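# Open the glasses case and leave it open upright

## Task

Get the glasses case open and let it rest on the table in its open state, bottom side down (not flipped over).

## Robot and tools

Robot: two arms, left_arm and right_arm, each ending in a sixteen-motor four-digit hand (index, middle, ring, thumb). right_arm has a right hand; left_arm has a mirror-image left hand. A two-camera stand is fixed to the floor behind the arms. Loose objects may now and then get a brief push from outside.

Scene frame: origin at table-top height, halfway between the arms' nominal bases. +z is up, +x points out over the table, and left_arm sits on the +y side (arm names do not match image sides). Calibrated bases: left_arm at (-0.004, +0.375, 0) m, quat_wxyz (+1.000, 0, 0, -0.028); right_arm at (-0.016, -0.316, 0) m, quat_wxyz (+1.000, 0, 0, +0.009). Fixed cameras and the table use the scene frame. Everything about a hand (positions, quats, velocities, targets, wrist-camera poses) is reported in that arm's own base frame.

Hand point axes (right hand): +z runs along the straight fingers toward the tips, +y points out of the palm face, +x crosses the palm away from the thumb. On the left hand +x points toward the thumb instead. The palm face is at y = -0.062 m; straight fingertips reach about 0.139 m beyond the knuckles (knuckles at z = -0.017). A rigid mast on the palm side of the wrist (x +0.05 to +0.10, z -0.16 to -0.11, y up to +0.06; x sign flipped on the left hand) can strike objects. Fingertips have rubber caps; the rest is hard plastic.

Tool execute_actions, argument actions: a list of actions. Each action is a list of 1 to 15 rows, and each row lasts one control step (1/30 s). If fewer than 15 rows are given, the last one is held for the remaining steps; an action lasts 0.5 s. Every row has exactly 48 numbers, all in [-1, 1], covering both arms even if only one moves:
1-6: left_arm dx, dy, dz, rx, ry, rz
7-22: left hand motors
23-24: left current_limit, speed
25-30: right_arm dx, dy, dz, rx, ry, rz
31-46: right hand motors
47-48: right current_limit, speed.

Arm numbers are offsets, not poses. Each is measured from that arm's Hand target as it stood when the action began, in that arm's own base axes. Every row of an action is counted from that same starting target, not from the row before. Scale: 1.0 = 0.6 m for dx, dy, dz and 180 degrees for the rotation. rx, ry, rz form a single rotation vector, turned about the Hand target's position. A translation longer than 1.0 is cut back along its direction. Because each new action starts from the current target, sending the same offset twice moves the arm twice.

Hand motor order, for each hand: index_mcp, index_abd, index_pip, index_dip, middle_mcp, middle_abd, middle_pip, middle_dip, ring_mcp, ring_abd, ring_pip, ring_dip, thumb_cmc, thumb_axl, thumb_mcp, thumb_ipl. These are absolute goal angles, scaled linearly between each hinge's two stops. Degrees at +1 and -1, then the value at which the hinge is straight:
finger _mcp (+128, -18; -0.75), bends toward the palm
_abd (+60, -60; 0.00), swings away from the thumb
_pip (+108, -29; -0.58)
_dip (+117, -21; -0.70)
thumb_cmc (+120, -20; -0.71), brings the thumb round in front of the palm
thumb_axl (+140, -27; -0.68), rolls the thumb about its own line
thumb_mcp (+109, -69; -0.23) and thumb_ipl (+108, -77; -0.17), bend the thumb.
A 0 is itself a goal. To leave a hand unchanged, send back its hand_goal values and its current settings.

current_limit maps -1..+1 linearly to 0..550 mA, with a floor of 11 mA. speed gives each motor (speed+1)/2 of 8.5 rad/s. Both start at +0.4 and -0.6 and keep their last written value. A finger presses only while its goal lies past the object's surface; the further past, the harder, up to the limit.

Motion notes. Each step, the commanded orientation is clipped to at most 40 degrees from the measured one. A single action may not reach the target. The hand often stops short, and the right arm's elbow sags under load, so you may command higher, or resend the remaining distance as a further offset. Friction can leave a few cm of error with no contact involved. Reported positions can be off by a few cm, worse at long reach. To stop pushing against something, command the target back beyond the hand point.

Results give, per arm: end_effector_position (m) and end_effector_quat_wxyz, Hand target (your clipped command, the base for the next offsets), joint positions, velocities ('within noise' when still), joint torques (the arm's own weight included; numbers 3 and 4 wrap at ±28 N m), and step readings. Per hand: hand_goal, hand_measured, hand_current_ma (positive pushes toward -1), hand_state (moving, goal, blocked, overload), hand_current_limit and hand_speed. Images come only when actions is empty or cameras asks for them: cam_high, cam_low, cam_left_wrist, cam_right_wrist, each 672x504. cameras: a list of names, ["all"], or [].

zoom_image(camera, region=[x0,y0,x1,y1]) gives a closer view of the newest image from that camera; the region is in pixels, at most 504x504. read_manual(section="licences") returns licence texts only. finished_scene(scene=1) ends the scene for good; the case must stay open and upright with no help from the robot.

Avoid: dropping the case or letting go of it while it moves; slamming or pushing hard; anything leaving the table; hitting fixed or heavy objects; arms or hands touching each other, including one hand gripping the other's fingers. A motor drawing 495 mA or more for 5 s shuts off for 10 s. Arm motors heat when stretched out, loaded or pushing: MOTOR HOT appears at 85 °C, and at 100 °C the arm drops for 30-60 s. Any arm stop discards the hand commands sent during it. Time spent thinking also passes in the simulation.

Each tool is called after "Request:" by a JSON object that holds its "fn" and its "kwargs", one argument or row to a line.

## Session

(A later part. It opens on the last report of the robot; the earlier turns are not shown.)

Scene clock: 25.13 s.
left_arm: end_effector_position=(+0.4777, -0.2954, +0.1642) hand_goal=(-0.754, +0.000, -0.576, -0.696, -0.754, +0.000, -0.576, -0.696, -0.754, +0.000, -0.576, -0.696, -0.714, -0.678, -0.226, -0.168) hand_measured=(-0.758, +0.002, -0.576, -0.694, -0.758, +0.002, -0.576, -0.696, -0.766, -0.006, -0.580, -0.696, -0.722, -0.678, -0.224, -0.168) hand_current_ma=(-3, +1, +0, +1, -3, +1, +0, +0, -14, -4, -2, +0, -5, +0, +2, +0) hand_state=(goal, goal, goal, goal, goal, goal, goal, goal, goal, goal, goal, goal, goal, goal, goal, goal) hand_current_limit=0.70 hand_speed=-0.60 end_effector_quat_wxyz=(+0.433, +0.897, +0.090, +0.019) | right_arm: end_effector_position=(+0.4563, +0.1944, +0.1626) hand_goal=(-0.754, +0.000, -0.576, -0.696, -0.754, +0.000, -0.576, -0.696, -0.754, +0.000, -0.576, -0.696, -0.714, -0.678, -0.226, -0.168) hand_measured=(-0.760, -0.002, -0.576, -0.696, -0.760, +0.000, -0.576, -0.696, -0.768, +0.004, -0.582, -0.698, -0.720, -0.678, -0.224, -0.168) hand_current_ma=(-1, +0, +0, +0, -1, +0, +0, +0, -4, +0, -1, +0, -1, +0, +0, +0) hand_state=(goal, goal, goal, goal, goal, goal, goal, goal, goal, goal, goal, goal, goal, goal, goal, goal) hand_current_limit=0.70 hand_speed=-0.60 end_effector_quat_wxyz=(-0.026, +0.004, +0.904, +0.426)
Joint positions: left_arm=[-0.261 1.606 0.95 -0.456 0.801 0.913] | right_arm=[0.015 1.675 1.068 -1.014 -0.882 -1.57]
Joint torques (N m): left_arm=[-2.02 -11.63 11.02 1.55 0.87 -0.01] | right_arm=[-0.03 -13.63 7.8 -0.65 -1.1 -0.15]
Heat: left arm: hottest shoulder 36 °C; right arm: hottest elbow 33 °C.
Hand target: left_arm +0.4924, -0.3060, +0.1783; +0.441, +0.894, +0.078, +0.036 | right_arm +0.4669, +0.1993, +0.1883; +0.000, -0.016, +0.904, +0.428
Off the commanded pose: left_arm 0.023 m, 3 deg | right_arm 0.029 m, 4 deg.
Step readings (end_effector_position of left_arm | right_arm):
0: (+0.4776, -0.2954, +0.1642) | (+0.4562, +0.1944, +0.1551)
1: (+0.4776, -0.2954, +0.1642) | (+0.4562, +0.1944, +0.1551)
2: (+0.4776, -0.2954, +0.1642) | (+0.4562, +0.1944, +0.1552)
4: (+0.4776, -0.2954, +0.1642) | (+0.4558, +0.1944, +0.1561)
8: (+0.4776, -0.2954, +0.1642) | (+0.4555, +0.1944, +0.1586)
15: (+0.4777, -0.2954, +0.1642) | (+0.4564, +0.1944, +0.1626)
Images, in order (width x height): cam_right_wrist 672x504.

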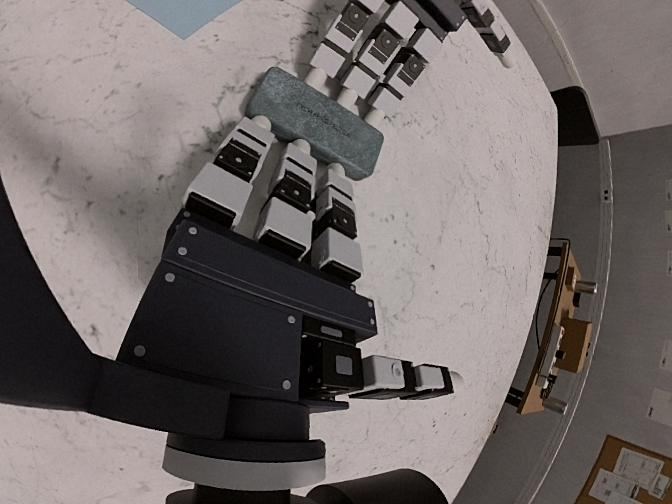

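Request:
{"fn": "execute_actions", "kwargs": {
  "actions": [
    [[0.0,-0.01,0,0,0,0,-0.754,0,-0.576,-0.696,-0.754,0,-0.576,-0.696,-0.754,0,-0.576,-0.696,-0.714,-0.678,-0.226,-0.168,0.7,-0.6,0.0,0.03,0.0,0,0,0,-0.754,0,-0.576,-0.696,-0.754,0,-0.576,-0.696,-0.754,0,-0.576,-0.696,-0.714,-0.678,-0.226,-0.168,0.7,-0.6]]
  ],
  "cameras": ["cam_right_wrist", "cam_left_wrist", "cam_high"]
}}

Request:
{"fn": "zoom_image", "kwargs": {
  "camera": "cam_right_wrist",
  "region": [220, 40, 410, 200]
}}

Request:
{"fn": "zoom_image", "kwargs": {
  "camera": "cam_high",
  "region": [230, 110, 390, 230]
}}

Scene clock: 26.33 s.
left_arm: end_effector_position=(+0.4794, -0.2956, +0.1646) hand_goal=(-0.754, +0.000, -0.576, -0.696, -0.754, +0.000, -0.576, -0.696, -0.754, +0.000, -0.576, -0.696, -0.714, -0.678, -0.226, -0.168) hand_measured=(-0.758, +0.002, -0.576, -0.694, -0.758, +0.002, -0.576, -0.696, -0.770, -0.002, -0.582, -0.696, -0.722, -0.678, -0.224, -0.168) hand_current_ma=(-3, +1, +0, +1, -3, +1, +0, +0, -20, -1, -4, +0, -5, +0, +2, +0) hand_state=(goal, goal, goal, goal, goal, goal, goal, goal, goal, goal, goal, goal, goal, goal, goal, goal) hand_current_limit=0.70 hand_speed=-0.60 end_effector_quat_wxyz=(+0.433, +0.896, +0.094, +0.020) | right_arm: end_effector_position=(+0.4573, +0.2008, +0.1666) hand_goal=(-0.754, +0.000, -0.576, -0.696, -0.754, +0.000, -0.576, -0.696, -0.754, +0.000, -0.576, -0.696, -0.714, -0.678, -0.226, -0.168) hand_measured=(-0.766, +0.000, -0.580, -0.696, -0.776, +0.010, -0.586, -0.698, -0.784, +0.014, -0.592, -0.702, -0.720, -0.678, -0.224, -0.168) hand_current_ma=(-2, +0, +0, +0, -8, +1, -2, +0, -15, +3, -4, -1, -1, +0, +0, +0) hand_state=(goal, goal, goal, goal, blocked, goal, goal, goal, blocked, goal, goal, goal, goal, goal, goal, goal) hand_current_limit=0.70 hand_speed=-0.60 end_effector_quat_wxyz=(-0.025, +0.008, +0.906, +0.422)
Joint positions: left_arm=[-0.262 1.606 0.951 -0.451 0.798 0.9] | right_arm=[0.031 1.66 1.068 -1 -0.873 -1.533]
Joint torques (N m): left_arm=[-3.08 -11.69 11.11 1.83 0.74 -0.04] | right_arm=[1.67 -12.81 7.32 0.64 -1.45 0.05]
Heat: left arm: hottest shoulder 36 °C; right arm: hottest elbow 33 °C.
Hand target: left_arm +0.4925, -0.3118, +0.1784; +0.441, +0.894, +0.078, +0.036 | right_arm +0.4669, +0.2172, +0.1884; +0.000, -0.015, +0.904, +0.428
Off the commanded pose: left_arm 0.025 m, 3 deg | right_arm 0.029 m, 4 deg.
Step readings (end_effector_position of left_arm | right_arm):
0: (+0.4777, -0.2954, +0.1642) | (+0.4563, +0.1944, +0.1626)
1: (+0.4777, -0.2954, +0.1643) | (+0.4563, +0.1944, +0.1626)
2: (+0.4780, -0.2953, +0.1644) | (+0.4561, +0.1949, +0.1625)
4: (+0.4783, -0.2958, +0.1644) | (+0.4559, +0.1974, +0.1629)
8: (+0.4789, -0.2957, +0.1646) | (+0.4561, +0.2002, +0.1658)
15: (+0.4793, -0.2956, +0.1646) | (+0.4570, +0.2008, +0.1666)
Images, in order (width x height): cam_high 672x504, cam_left_wrist 672x504, cam_right_wrist 672x504.

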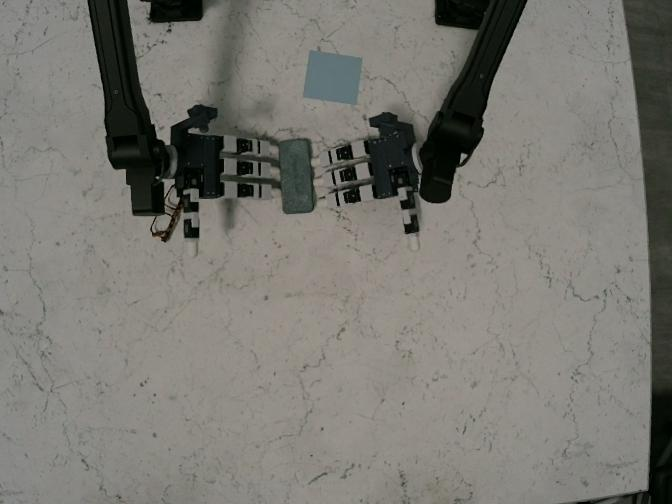

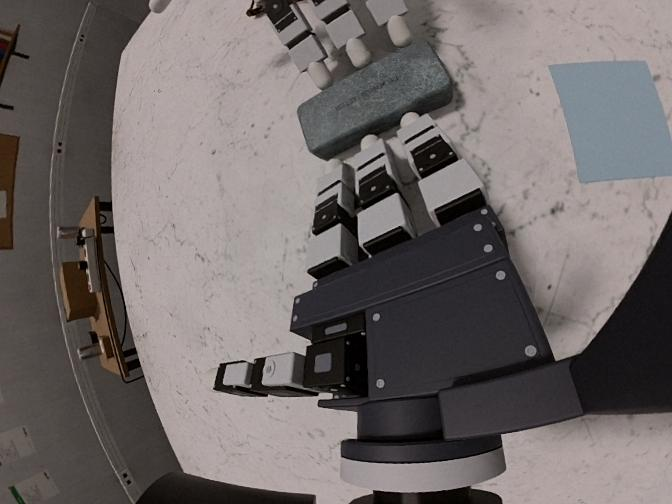

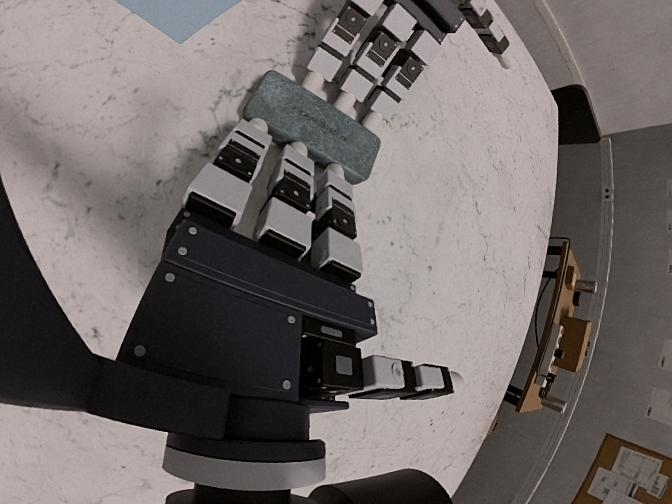

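Scaled by 2.653 from the camera's 672x504 image, which has a finer 960x720 frame.

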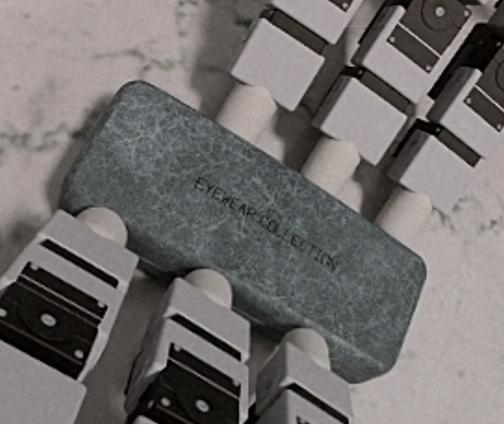

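Scaled by 3.150 from the camera's 672x504 image, which has a finer 960x720 frame.

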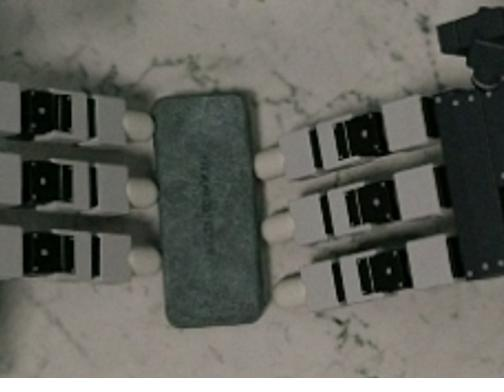

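Request:
{"fn": "execute_actions", "kwargs": {
  "actions": [
    [[0.0,0,0,0,0,-0.036,-0.754,0,-0.576,-0.696,-0.754,0,-0.576,-0.696,-0.754,0,-0.576,-0.696,-0.714,-0.678,-0.226,-0.168,0.7,-0.6,0.0,0.02,-0.015,0,0,0,-0.754,0,-0.576,-0.696,-0.754,0,-0.576,-0.696,-0.754,0,-0.576,-0.696,-0.714,-0.678,-0.226,-0.168,0.7,-0.6]]
  ],
  "cameras": ["cam_right_wrist", "cam_left_wrist", "cam_high"]
}}

Request:
{"fn": "zoom_image", "kwargs": {
  "camera": "cam_right_wrist",
  "region": [220, 40, 410, 200]
}}

Request:
{"fn": "zoom_image", "kwargs": {
  "camera": "cam_high",
  "region": [230, 110, 390, 230]
}}

Scene clock: 27.60 s.
left_arm: end_effector_position=(+0.4884, -0.2966, +0.1719) hand_goal=(-0.754, +0.000, -0.576, -0.696, -0.754, +0.000, -0.576, -0.696, -0.754, +0.000, -0.576, -0.696, -0.714, -0.678, -0.226, -0.168) hand_measured=(-0.766, -0.004, -0.580, -0.696, -0.776, -0.008, -0.586, -0.698, -0.790, -0.016, -0.598, -0.704, -0.722, -0.678, -0.224, -0.168) hand_current_ma=(-12, -3, -2, +0, -32, -5, -10, -1, -64, -16, -29, -6, -5, +0, +2, +0) hand_state=(goal, goal, goal, goal, blocked, goal, goal, goal, blocked, goal, blocked, goal, goal, goal, goal, goal) hand_current_limit=0.70 hand_speed=-0.60 end_effector_quat_wxyz=(+0.435, +0.899, +0.046, +0.016) | right_arm: end_effector_position=(+0.4641, +0.2081, +0.1672) hand_goal=(-0.754, +0.000, -0.576, -0.696, -0.754, +0.000, -0.576, -0.696, -0.754, +0.000, -0.576, -0.696, -0.714, -0.678, -0.226, -0.168) hand_measured=(-0.770, +0.002, -0.582, -0.696, -0.778, +0.020, -0.586, -0.700, -0.782, +0.026, -0.592, -0.702, -0.720, -0.678, -0.224, -0.168) hand_current_ma=(-5, +0, -1, +0, -10, +5, -2, +0, -14, +8, -3, -1, -1, +0, +0, +0) hand_state=(goal, goal, goal, goal, blocked, blocked, goal, goal, blocked, blocked, goal, goal, goal, goal, goal, goal) hand_current_limit=0.70 hand_speed=-0.60 end_effector_quat_wxyz=(-0.014, +0.010, +0.906, +0.423)
Joint positions: left_arm=[-0.241 1.656 1.042 -0.571 0.836 1.055] | right_arm=[0.048 1.66 1.068 -0.948 -0.873 -1.487]
Joint torques (N m): left_arm=[-2.78 -11.93 10.82 0.29 1.6 0.13] | right_arm=[2.55 -12.04 6.39 0.9 -1.37 0.02]
Heat: left arm: hottest shoulder 36 °C; right arm: hottest elbow 33 °C.
Hand target: left_arm +0.4925, -0.3119, +0.1784; +0.442, +0.897, +0.028, +0.011 | right_arm +0.4669, +0.2292, +0.1794; +0.000, -0.015, +0.904, +0.428
Off the commanded pose: left_arm 0.017 m, 2 deg | right_arm 0.024 m, 3 deg.
Step readings (end_effector_position of left_arm | right_arm):
0: (+0.4794, -0.2956, +0.1646) | (+0.4573, +0.2008, +0.1666)
1: (+0.4796, -0.2957, +0.1650) | (+0.4574, +0.2010, +0.1666)
2: (+0.4792, -0.2963, +0.1657) | (+0.4579, +0.2013, +0.1666)
4: (+0.4809, -0.2978, +0.1686) | (+0.4592, +0.2026, +0.1667)
8: (+0.4878, -0.2963, +0.1700) | (+0.4620, +0.2058, +0.1670)
15: (+0.4891, -0.2962, +0.1713) | (+0.4637, +0.2076, +0.1672)
Images, in order (width x height): cam_high 672x504, cam_left_wrist 672x504, cam_right_wrist 672x504.

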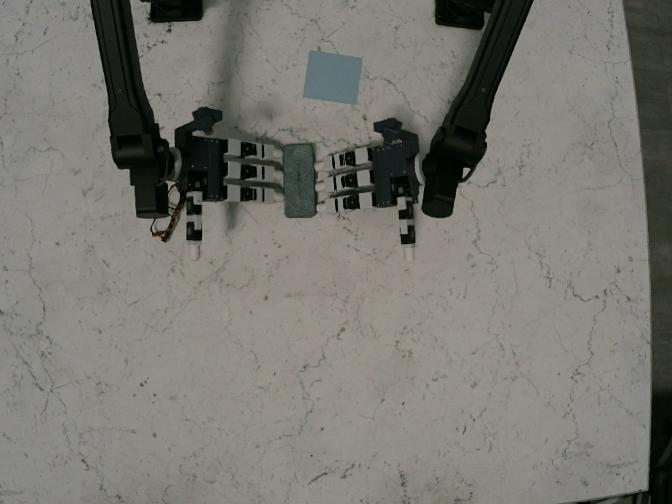

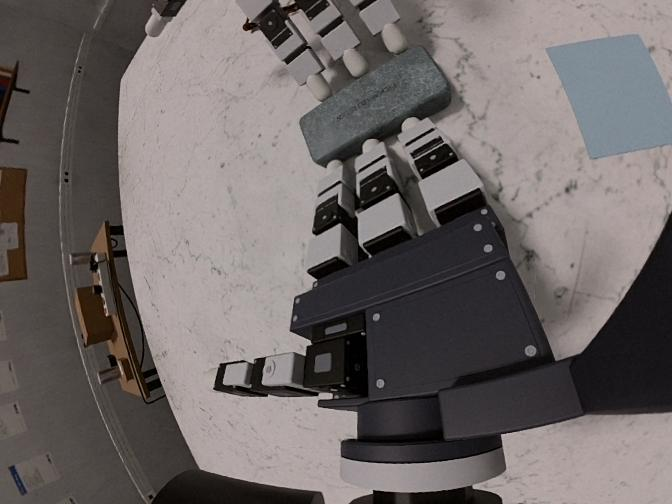

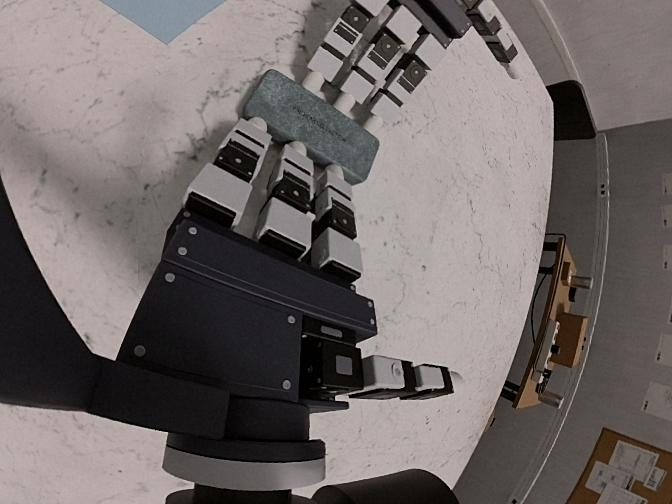

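Scaled by 2.653 from the camera's 672x504 image, which has a finer 960x720 frame.

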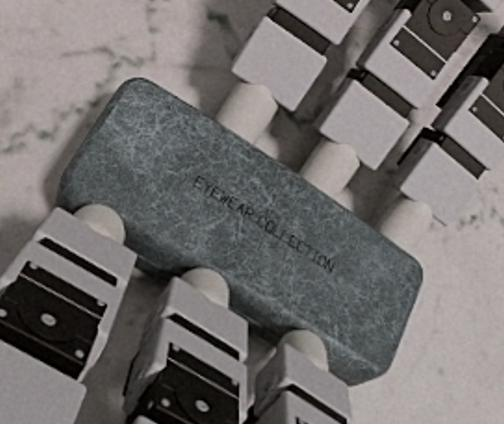

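Scaled by 3.150 from the camera's 672x504 image, which has a finer 960x720 frame.

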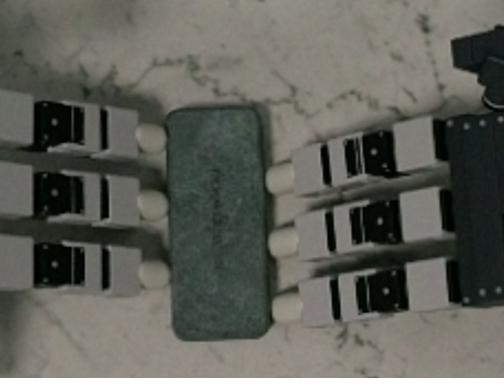

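Request:
{"fn": "execute_actions", "kwargs": {
  "actions": [
    [[0.0,0,-0.02,0,0,0,-0.754,0,-0.576,-0.696,-0.754,0,-0.576,-0.696,-0.754,0,-0.576,-0.696,-0.714,-0.678,-0.226,-0.168,0.7,-0.6,0.0,0.01,0.04,0,0,0,-0.754,0,-0.576,-0.696,-0.754,0,-0.576,-0.696,-0.754,0,-0.576,-0.696,-0.714,-0.678,-0.226,-0.168,0.7,-0.6]]
  ],
  "cameras": ["all"]
}}

Request:
{"fn": "zoom_image", "kwargs": {
  "camera": "cam_right_wrist",
  "region": [220, 40, 410, 200]
}}

Request:
{"fn": "zoom_image", "kwargs": {
  "camera": "cam_high",
  "region": [230, 110, 390, 230]
}}

Request:
{"fn": "zoom_image", "kwargs": {
  "camera": "cam_low",
  "region": [290, 230, 370, 300]
}}

Scene clock: 28.47 s.
left_arm: end_effector_position=(+0.4887, -0.2953, +0.1703) hand_goal=(-0.754, +0.000, -0.576, -0.696, -0.754, +0.000, -0.576, -0.696, -0.754, +0.000, -0.576, -0.696, -0.714, -0.678, -0.226, -0.168) hand_measured=(-0.764, -0.004, -0.578, -0.696, -0.776, -0.008, -0.586, -0.698, -0.788, -0.016, -0.596, -0.704, -0.722, -0.678, -0.224, -0.168) hand_current_ma=(-9, -2, -1, +0, -32, -4, -8, +0, -60, -16, -25, -6, -5, +0, +2, +0) hand_state=(goal, goal, goal, goal, blocked, goal, goal, goal, blocked, goal, blocked, goal, goal, goal, goal, goal) hand_current_limit=0.70 hand_speed=-0.60 end_effector_quat_wxyz=(+0.437, +0.898, +0.045, +0.014) | right_arm: end_effector_position=(+0.4618, +0.2130, +0.1733) hand_goal=(-0.754, +0.000, -0.576, -0.696, -0.754, +0.000, -0.576, -0.696, -0.754, +0.000, -0.576, -0.696, -0.714, -0.678, -0.226, -0.168) hand_measured=(-0.782, -0.012, -0.590, -0.702, -0.788, +0.008, -0.594, -0.704, -0.786, +0.010, -0.594, -0.706, -0.720, -0.678, -0.224, -0.168) hand_current_ma=(-14, -2, -3, +0, -19, +1, -5, -1, -18, +1, -5, -1, -1, +0, +0, +0) hand_state=(blocked, goal, goal, goal, blocked, goal, goal, goal, blocked, goal, goal, goal, goal, goal, goal, goal) hand_current_limit=0.70 hand_speed=-0.60 end_effector_quat_wxyz=(-0.014, +0.011, +0.909, +0.417)
Joint positions: left_arm=[-0.237 1.661 1.042 -0.571 0.843 1.061] | right_arm=[0.061 1.639 1.068 -0.953 -0.859 -1.466]
Joint torques (N m): left_arm=[-3.25 -10.81 9.88 1.26 1.35 0.12] | right_arm=[2.55 -13.22 8.24 -0.5 -1.87 0.02]
Heat: left arm: hottest shoulder 36 °C; right arm: hottest elbow 33 °C.
Hand target: left_arm +0.4925, -0.3119, +0.1664; +0.442, +0.897, +0.028, +0.011 | right_arm +0.4670, +0.2352, +0.2032; +0.000, -0.015, +0.904, +0.428
Off the commanded pose: left_arm 0.017 m, 2 deg | right_arm 0.038 m, 4 deg.
Step readings (end_effector_position of left_arm | right_arm):
0: (+0.4884, -0.2966, +0.1719) | (+0.4641, +0.2081, +0.1672)
1: (+0.4884, -0.2966, +0.1719) | (+0.4641, +0.2081, +0.1672)
2: (+0.4884, -0.2966, +0.1715) | (+0.4641, +0.2082, +0.1675)
4: (+0.4884, -0.2964, +0.1712) | (+0.4636, +0.2093, +0.1684)
8: (+0.4887, -0.2957, +0.1704) | (+0.4620, +0.2123, +0.1714)
15: (+0.4887, -0.2953, +0.1703) | (+0.4617, +0.2130, +0.1734)

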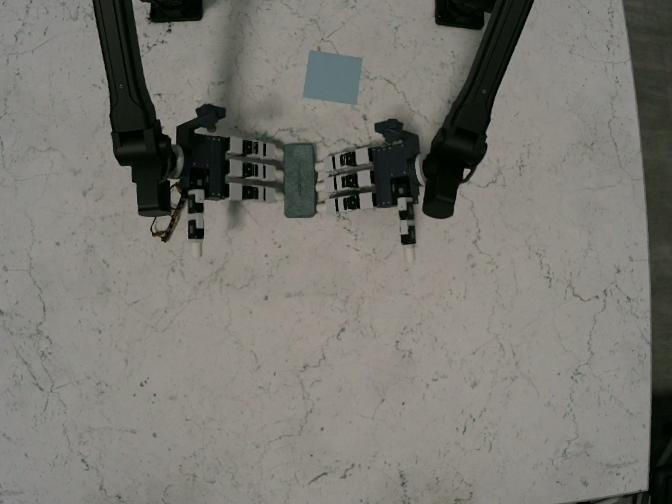

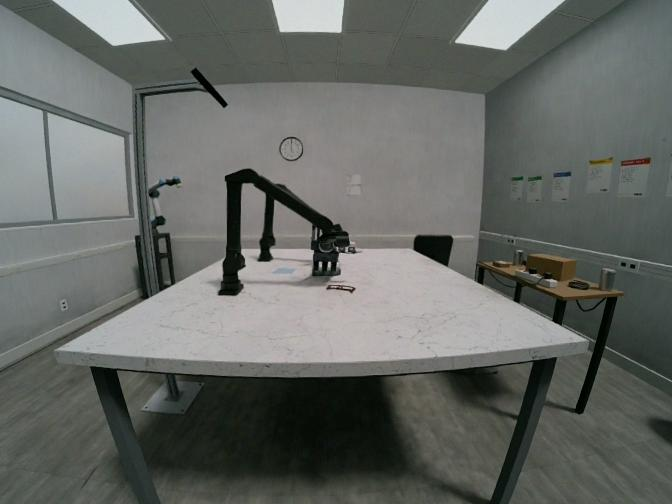

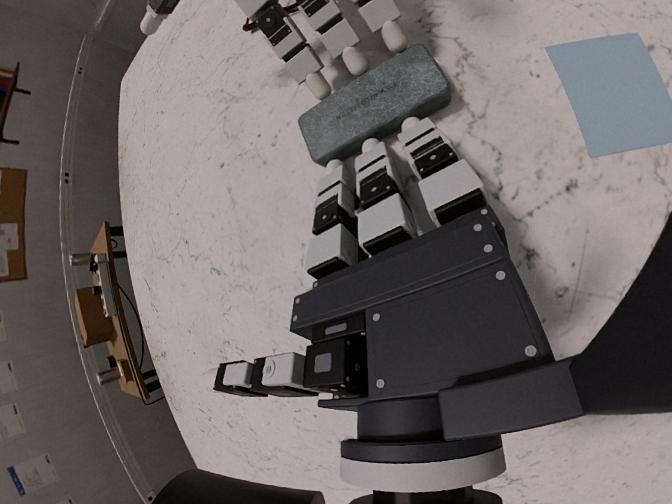

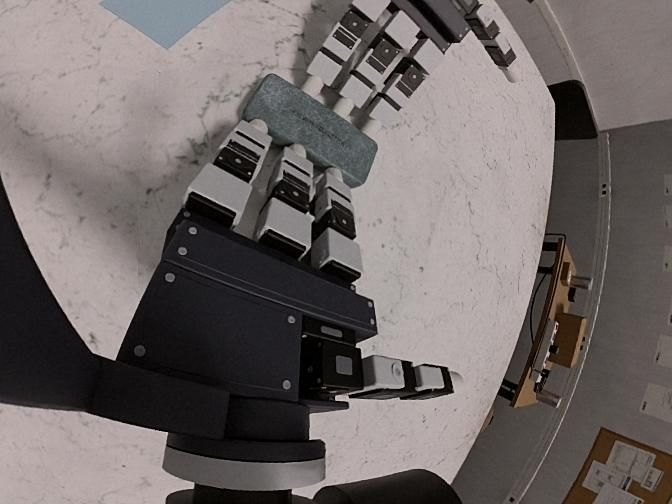

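Scaled by 2.653 from the camera's 672x504 image, which has a finer 960x720 frame.

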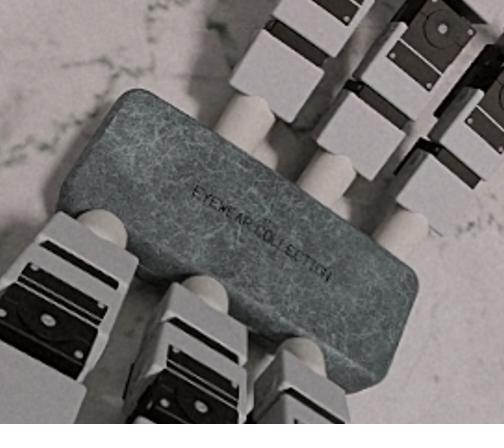

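Scaled by 3.150 from the camera's 672x504 image, which has a finer 960x720 frame.

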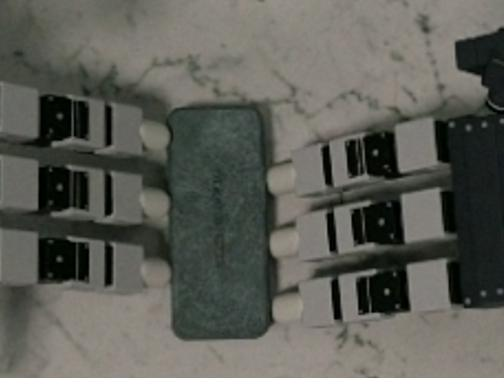

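Scaled by 6.300 from the camera's 672x504 image, which has a finer 960x720 frame.

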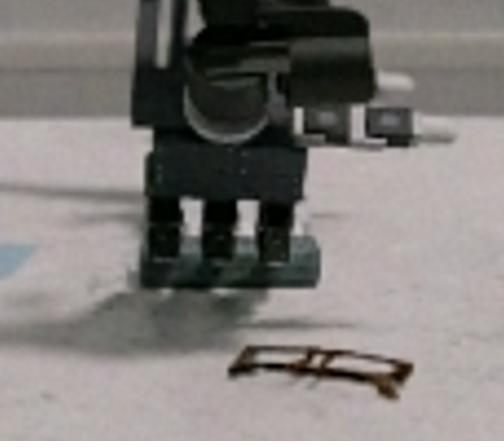

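Request:
{"fn": "execute_actions", "kwargs": {
  "actions": [
    [[0.0,0,0,0,0,0,-0.754,0,-0.576,-0.696,-0.754,0,-0.576,-0.696,-0.754,0,-0.576,-0.696,-0.714,-0.678,-0.226,-0.168,0.7,-0.6,0.0,0.005,0.03,0,0,0,-0.754,0,-0.576,-0.696,-0.754,0,-0.576,-0.696,-0.754,0,-0.576,-0.696,-0.714,-0.678,-0.226,-0.168,0.7,-0.6]]
  ],
  "cameras": ["cam_right_wrist", "cam_left_wrist"]
}}

Request:
{"fn": "zoom_image", "kwargs": {
  "camera": "cam_right_wrist",
  "region": [220, 40, 410, 200]
}}

Request:
{"fn": "zoom_image", "kwargs": {
  "camera": "cam_left_wrist",
  "region": [270, 20, 470, 180]
}}

Scene clock: 29.40 s.
left_arm: end_effector_position=(+0.4890, -0.2953, +0.1622) hand_goal=(-0.754, +0.000, -0.576, -0.696, -0.754, +0.000, -0.576, -0.696, -0.754, +0.000, -0.576, -0.696, -0.714, -0.678, -0.226, -0.168) hand_measured=(-0.758, +0.000, -0.578, -0.696, -0.776, -0.002, -0.584, -0.696, -0.784, -0.010, -0.592, -0.702, -0.722, -0.678, -0.224, -0.168) hand_current_ma=(-3, +0, +0, +0, -30, -1, -5, +0, -51, -6, -19, -5, -5, +0, +2, +0) hand_state=(goal, goal, goal, goal, blocked, goal, goal, goal, blocked, goal, goal, goal, goal, goal, goal, goal) hand_current_limit=0.70 hand_speed=-0.60 end_effector_quat_wxyz=(+0.435, +0.899, +0.047, +0.007) | right_arm: end_effector_position=(+0.4605, +0.2251, +0.1999) hand_goal=(-0.754, +0.000, -0.576, -0.696, -0.754, +0.000, -0.576, -0.696, -0.754, +0.000, -0.576, -0.696, -0.714, -0.678, -0.226, -0.168) hand_measured=(-0.786, -0.004, -0.592, -0.702, -0.782, +0.008, -0.590, -0.704, -0.768, +0.004, -0.582, -0.700, -0.720, -0.678, -0.224, -0.168) hand_current_ma=(-18, +0, -4, -1, -14, +1, -3, -1, -3, +0, -1, +0, -1, +0, +0, +0) hand_state=(blocked, goal, goal, goal, blocked, goal, goal, goal, goal, goal, goal, goal, goal, goal, goal, goal) hand_current_limit=0.70 hand_speed=-0.60 end_effector_quat_wxyz=(-0.013, +0.002, +0.906, +0.423)
Joint positions: left_arm=[-0.237 1.677 1.042 -0.571 0.844 1.064] | right_arm=[0.085 1.607 1.098 -0.994 -0.873 -1.45]
Joint torques (N m): left_arm=[-3.37 -12.22 9.84 1.24 1.3 0.1] | right_arm=[1.08 -12.22 8.16 -0.34 -1.26 -0.02]
Heat: left arm: hottest shoulder 36 °C; right arm: hottest elbow 34 °C.
Hand target: left_arm +0.4925, -0.3119, +0.1663; +0.442, +0.897, +0.028, +0.011 | right_arm +0.4669, +0.2383, +0.2213; -0.001, -0.015, +0.904, +0.428
Off the commanded pose: left_arm 0.017 m, 2 deg | right_arm 0.026 m, 2 deg.
Step readings (end_effector_position of left_arm | right_arm):
0: (+0.4887, -0.2953, +0.1703) | (+0.4619, +0.2130, +0.1733)
1: (+0.4887, -0.2953, +0.1703) | (+0.4619, +0.2130, +0.1736)
2: (+0.4886, -0.2953, +0.1702) | (+0.4620, +0.2132, +0.1742)
4: (+0.4886, -0.2954, +0.1698) | (+0.4623, +0.2138, +0.1769)
8: (+0.4887, -0.2954, +0.1682) | (+0.4617, +0.2169, +0.1872)
15: (+0.4891, -0.2953, +0.1622) | (+0.4603, +0.2252, +0.1998)
Images, in order (width x height): cam_left_wrist 672x504, cam_right_wrist 672x504.

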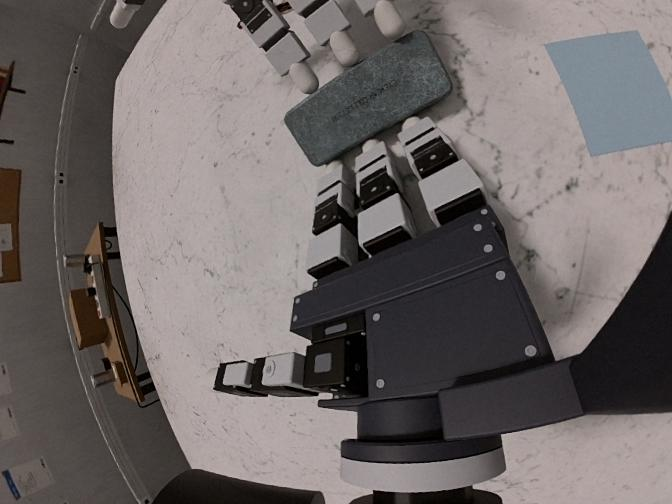

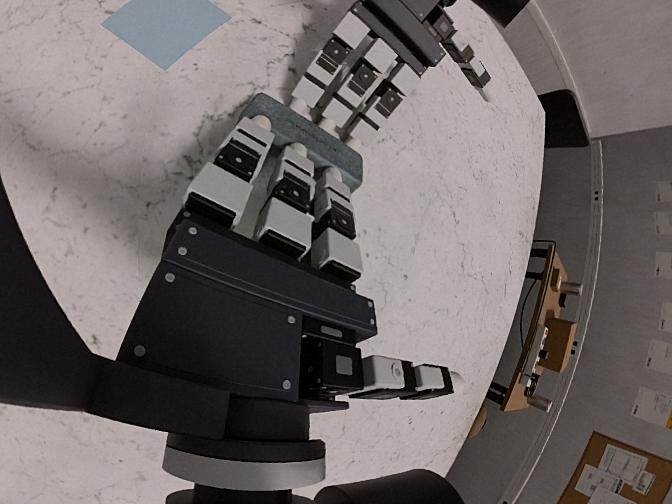

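Scaled by 2.653 from the camera's 672x504 image, which has a finer 960x720 frame.

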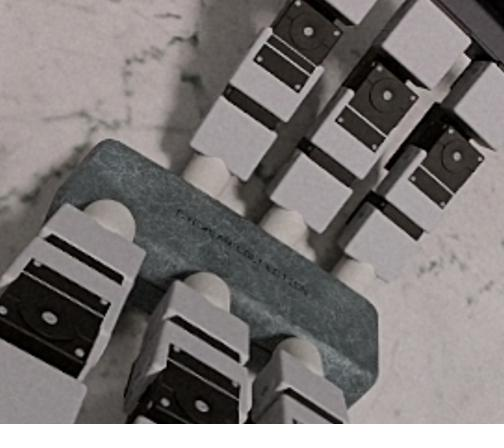

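Scaled by 2.520 from the camera's 672x504 image, which has a finer 960x720 frame.

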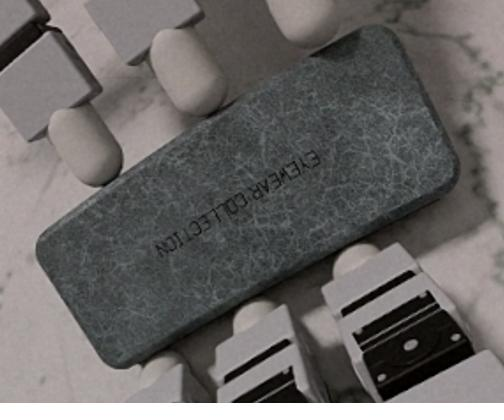

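Request:
{"fn": "execute_actions", "kwargs": {
  "actions": [],
  "cameras": ["all"]
}}

Request:
{"fn": "zoom_image", "kwargs": {
  "camera": "cam_low",
  "region": [290, 230, 370, 300]
}}

Request:
{"fn": "zoom_image", "kwargs": {
  "camera": "cam_high",
  "region": [230, 110, 390, 230]
}}

Request:
{"fn": "zoom_image", "kwargs": {
  "camera": "cam_right_wrist",
  "region": [310, 120, 380, 220]
}}

Scene clock: 29.53 s.
left_arm: end_effector_position=(+0.4890, -0.2953, +0.1622) hand_goal=(-0.754, +0.000, -0.576, -0.696, -0.754, +0.000, -0.576, -0.696, -0.754, +0.000, -0.576, -0.696, -0.714, -0.678, -0.226, -0.168) hand_measured=(-0.758, +0.000, -0.578, -0.696, -0.776, -0.002, -0.584, -0.696, -0.784, -0.010, -0.592, -0.702, -0.722, -0.678, -0.224, -0.168) hand_current_ma=(-3, +0, +0, +0, -30, -1, -5, +0, -51, -6, -19, -5, -5, +0, +2, +0) hand_state=(goal, goal, goal, goal, blocked, goal, goal, goal, blocked, goal, goal, goal, goal, goal, goal, goal) hand_current_limit=0.70 hand_speed=-0.60 end_effector_quat_wxyz=(+0.435, +0.899, +0.047, +0.007) | right_arm: end_effector_position=(+0.4606, +0.2251, +0.1999) hand_goal=(-0.754, +0.000, -0.576, -0.696, -0.754, +0.000, -0.576, -0.696, -0.754, +0.000, -0.576, -0.696, -0.714, -0.678, -0.226, -0.168) hand_measured=(-0.786, -0.004, -0.592, -0.702, -0.782, +0.008, -0.590, -0.704, -0.768, +0.004, -0.582, -0.700, -0.720, -0.678, -0.224, -0.168) hand_current_ma=(-18, +0, -4, -1, -14, +1, -3, -1, -3, +0, -1, +0, -1, +0, +0, +0) hand_state=(blocked, goal, goal, goal, blocked, goal, goal, goal, goal, goal, goal, goal, goal, goal, goal, goal) hand_current_limit=0.70 hand_speed=-0.60 end_effector_quat_wxyz=(-0.013, +0.002, +0.906, +0.423)
Joint positions: left_arm=[-0.237 1.677 1.042 -0.571 0.844 1.064] | right_arm=[0.085 1.607 1.098 -0.994 -0.873 -1.45]
Joint velocities: within noise
Joint torques (N m): left_arm=[-3.37 -12.22 9.84 1.25 1.31 0.09] | right_arm=[1.2 -12.16 8.2 -0.35 -1.26 -0.03]
Heat: left arm: hottest shoulder 36 °C; right arm: hottest elbow 34 °C.
Hand target: left_arm +0.4925, -0.3119, +0.1663; +0.442, +0.897, +0.028, +0.011 | right_arm +0.4669, +0.2383, +0.2213; -0.001, -0.015, +0.904, +0.428
Off the commanded pose: left_arm 0.017 m, 2 deg | right_arm 0.026 m, 2 deg.

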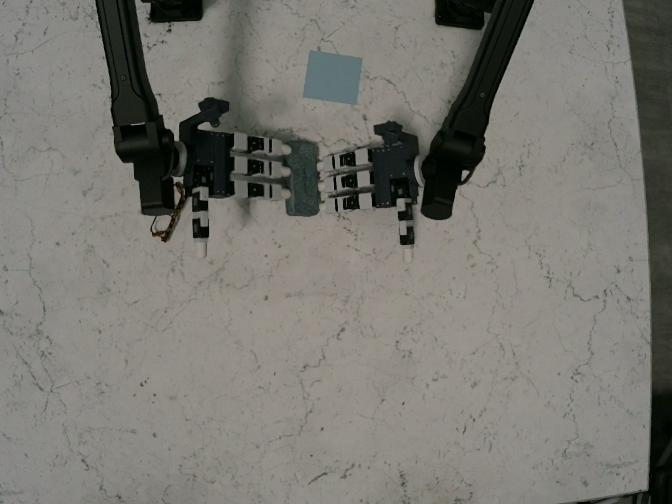

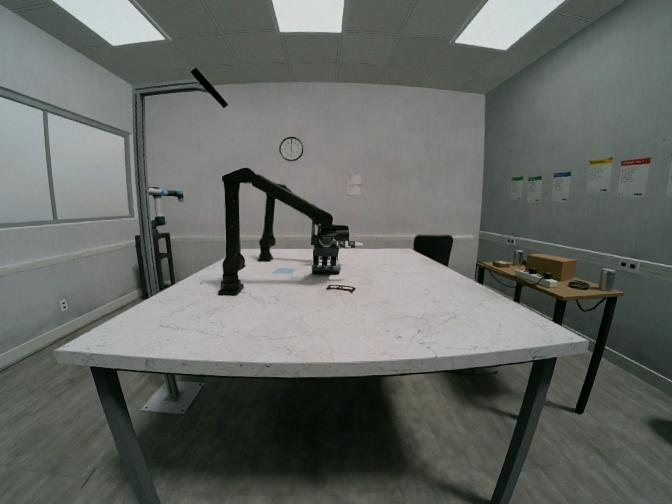

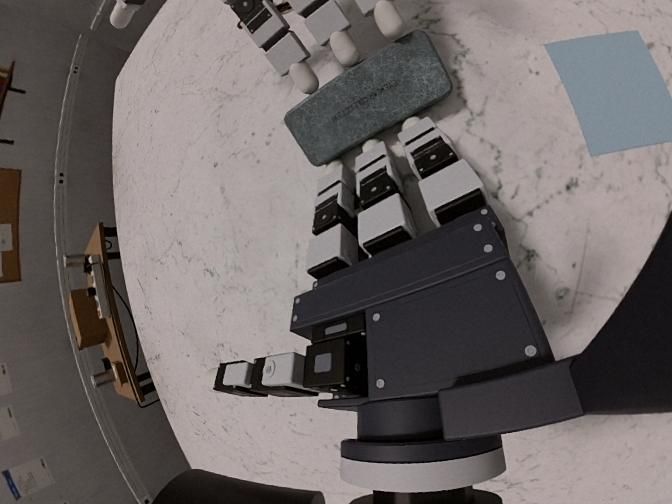

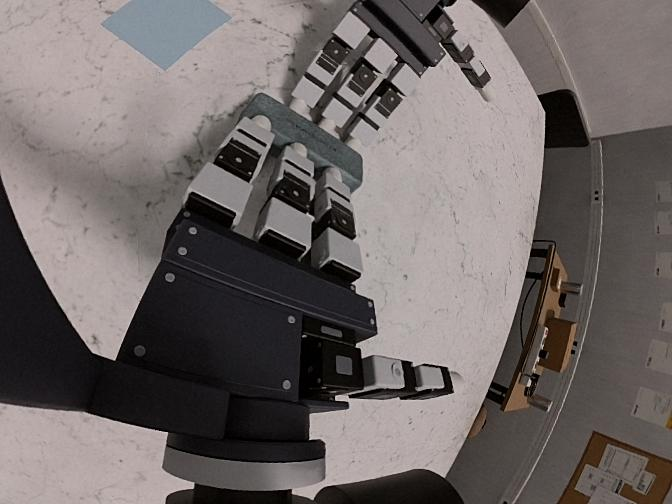

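Scaled by 6.300 from the camera's 672x504 image, which has a finer 960x720 frame.

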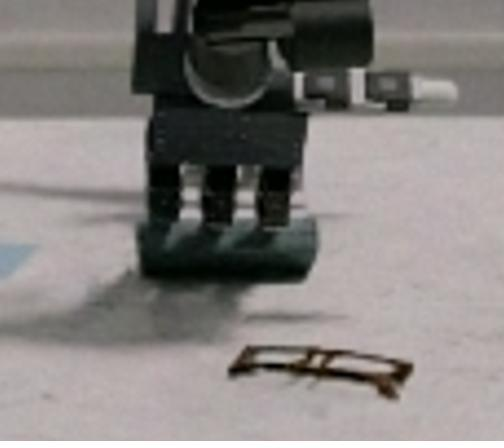

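Scaled by 3.150 from the camera's 672x504 image, which has a finer 960x720 frame.

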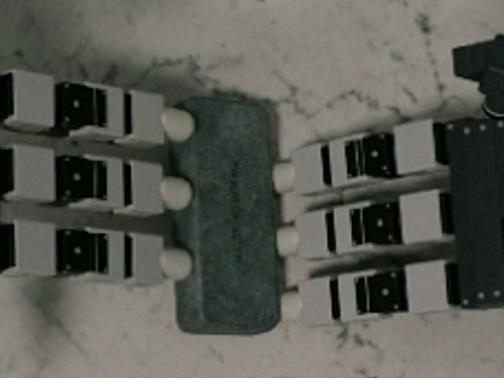

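Scaled by 5.040 from the camera's 672x504 image, which has a finer 960x720 frame.

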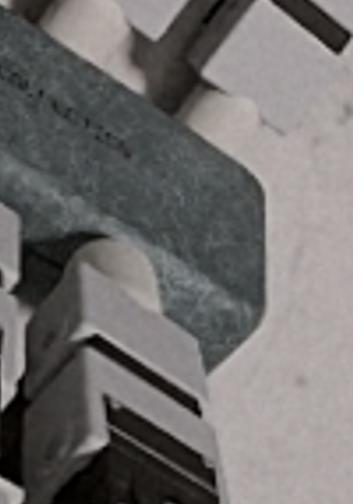

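Request:
{"fn": "execute_actions", "kwargs": {
  "actions": [
    [[0.0,0,0,0,0,0,-0.754,0,-0.576,-0.696,-0.754,0,-0.576,-0.696,-0.754,0,-0.576,-0.696,-0.714,-0.678,-0.226,-0.168,0.7,-0.6,0.0,-0.008,-0.06,0,0,0,-0.754,0,-0.576,-0.696,-0.754,0,-0.576,-0.696,-0.754,0,-0.576,-0.696,-0.714,-0.678,-0.226,-0.168,0.7,-0.6]],
    [[0.0,0,0,0,0,0,-0.754,0,-0.576,-0.696,-0.754,0,-0.576,-0.696,-0.754,0,-0.576,-0.696,-0.714,-0.678,-0.226,-0.168,0.7,-0.6,0.0,-0.012,-0.05,0,0,0,-0.754,0,-0.576,-0.696,-0.754,0,-0.576,-0.696,-0.754,0,-0.576,-0.696,-0.714,-0.678,-0.226,-0.168,0.7,-0.6]]
  ],
  "cameras": ["all"]
}}

Request:
{"fn": "zoom_image", "kwargs": {
  "camera": "cam_low",
  "region": [290, 230, 370, 300]
}}

Request:
{"fn": "zoom_image", "kwargs": {
  "camera": "cam_high",
  "region": [230, 110, 390, 230]
}}

Request:
{"fn": "zoom_image", "kwargs": {
  "camera": "cam_right_wrist",
  "region": [220, 60, 410, 220]
}}

Scene clock: 32.20 s.
left_arm: end_effector_position=(+0.4906, -0.2937, +0.1624) hand_goal=(-0.754, +0.000, -0.576, -0.696, -0.754, +0.000, -0.576, -0.696, -0.754, +0.000, -0.576, -0.696, -0.714, -0.678, -0.226, -0.168) hand_measured=(-0.758, -0.002, -0.576, -0.696, -0.772, -0.008, -0.582, -0.698, -0.786, -0.020, -0.592, -0.700, -0.722, -0.678, -0.224, -0.168) hand_current_ma=(-3, -1, +0, +0, -23, -5, -5, +0, -53, -21, -19, -2, -5, +0, +2, +0) hand_state=(goal, goal, goal, goal, goal, goal, goal, goal, blocked, blocked, goal, goal, goal, goal, goal, goal) hand_current_limit=0.70 hand_speed=-0.60 end_effector_quat_wxyz=(+0.435, +0.899, +0.048, +0.010) | right_arm: end_effector_position=(+0.4680, +0.2115, +0.1723) hand_goal=(-0.754, +0.000, -0.576, -0.696, -0.754, +0.000, -0.576, -0.696, -0.754, +0.000, -0.576, -0.696, -0.714, -0.678, -0.226, -0.168) hand_measured=(-0.772, +0.010, -0.584, -0.700, -0.778, +0.044, -0.586, -0.700, -0.770, +0.026, -0.584, -0.700, -0.720, -0.678, -0.224, -0.168) hand_current_ma=(-6, +1, -1, +0, -10, +23, -2, +0, -4, +8, -1, +0, -1, +0, +0, +0) hand_state=(goal, goal, goal, goal, blocked, blocked, goal, goal, goal, blocked, goal, goal, goal, goal, goal, goal) hand_current_limit=0.70 hand_speed=-0.60 end_effector_quat_wxyz=(+0.003, +0.003, +0.904, +0.427)
Joint positions: left_arm=[-0.234 1.677 1.042 -0.568 0.842 1.064] | right_arm=[0.054 1.654 1.066 -0.907 -0.88 -1.475]
Joint torques (N m): left_arm=[-3.6 -12.16 9.81 1.13 1.38 0.1] | right_arm=[1.61 -8.35 4.86 1.4 -1.04 -0.19]
Heat: left arm: hottest shoulder 36 °C; right arm: hottest elbow 34 °C.
Hand target: left_arm +0.4926, -0.3118, +0.1664; +0.442, +0.897, +0.028, +0.011 | right_arm +0.4669, +0.2263, +0.1554; +0.000, -0.015, +0.904, +0.428
Off the commanded pose: left_arm 0.019 m, 2 deg | right_arm 0.022 m, 2 deg.
Step readings (end_effector_position of left_arm | right_arm):
0: (+0.4890, -0.2953, +0.1622) | (+0.4606, +0.2251, +0.1999)
1: (+0.4890, -0.2953, +0.1622) | (+0.4606, +0.2251, +0.1999)
2: (+0.4890, -0.2953, +0.1622) | (+0.4608, +0.2252, +0.2000)
4: (+0.4891, -0.2954, +0.1623) | (+0.4618, +0.2252, +0.2003)
8: (+0.4891, -0.2954, +0.1623) | (+0.4635, +0.2254, +0.1993)
15: (+0.4891, -0.2953, +0.1623) | (+0.4637, +0.2253, +0.1994)
16: (+0.4891, -0.2953, +0.1623) | (+0.4636, +0.2253, +0.1992)
17: (+0.4891, -0.2953, +0.1623) | (+0.4633, +0.2251, +0.1985)
19: (+0.4891, -0.2953, +0.1623) | (+0.4631, +0.2227, +0.1965)
23: (+0.4899, -0.2947, +0.1621) | (+0.4650, +0.2158, +0.1855)
30: (+0.4905, -0.2939, +0.1624) | (+0.4680, +0.2115, +0.1723)

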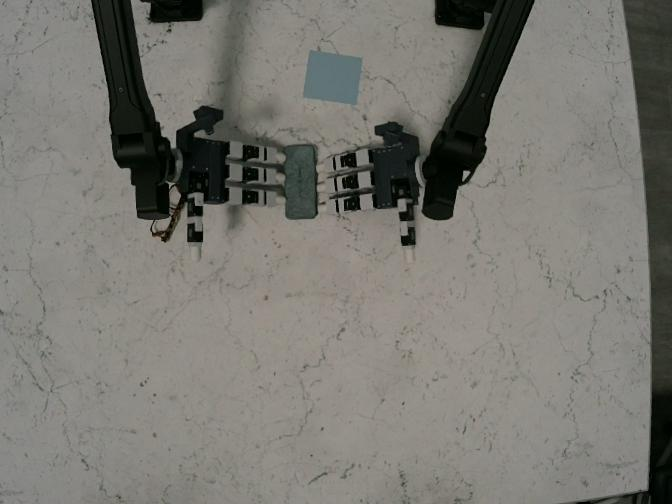

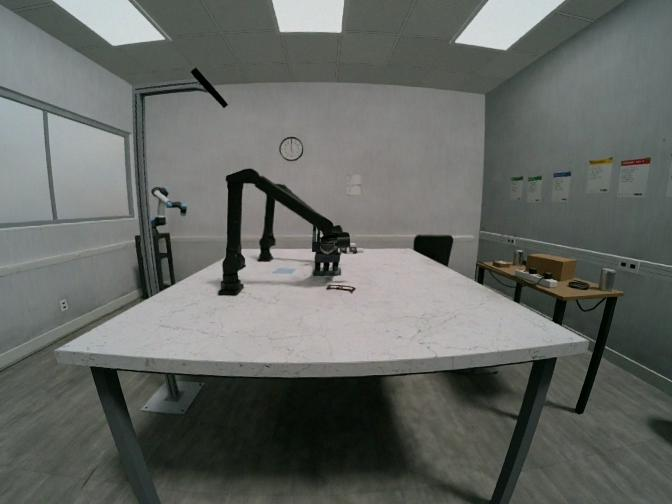

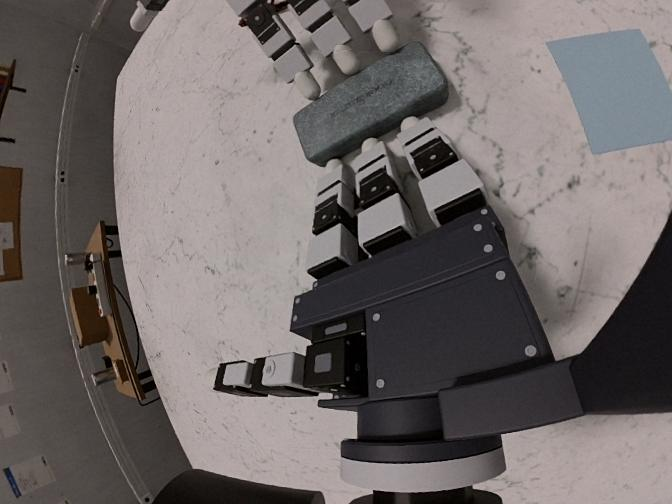

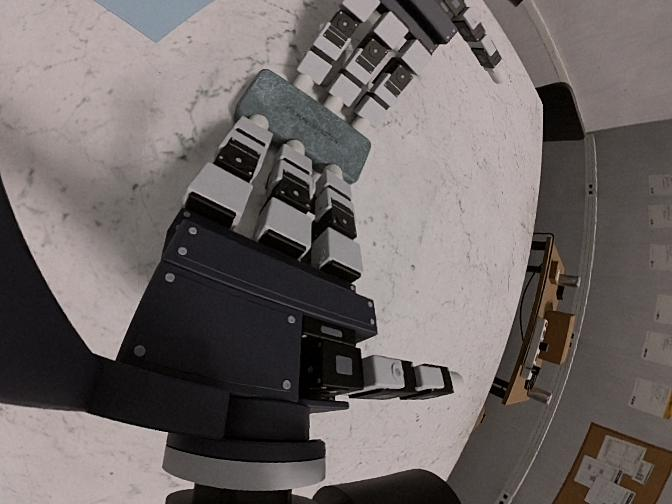

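Scaled by 6.300 from the camera's 672x504 image, which has a finer 960x720 frame.

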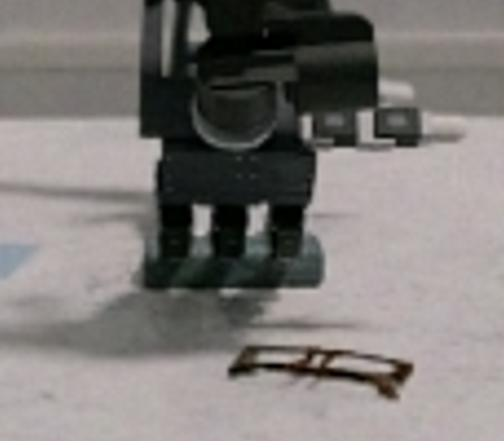

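Scaled by 3.150 from the camera's 672x504 image, which has a finer 960x720 frame.

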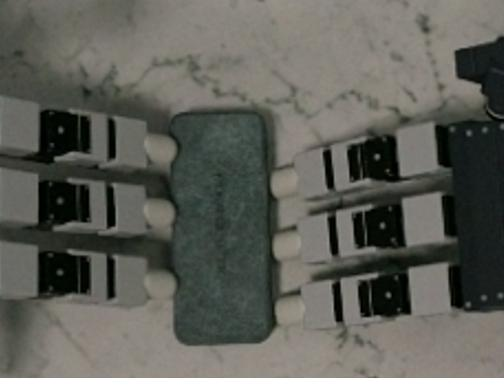

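Scaled by 2.653 from the camera's 672x504 image, which has a finer 960x720 frame.

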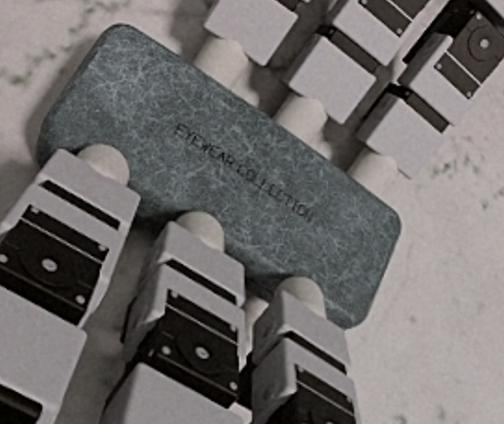

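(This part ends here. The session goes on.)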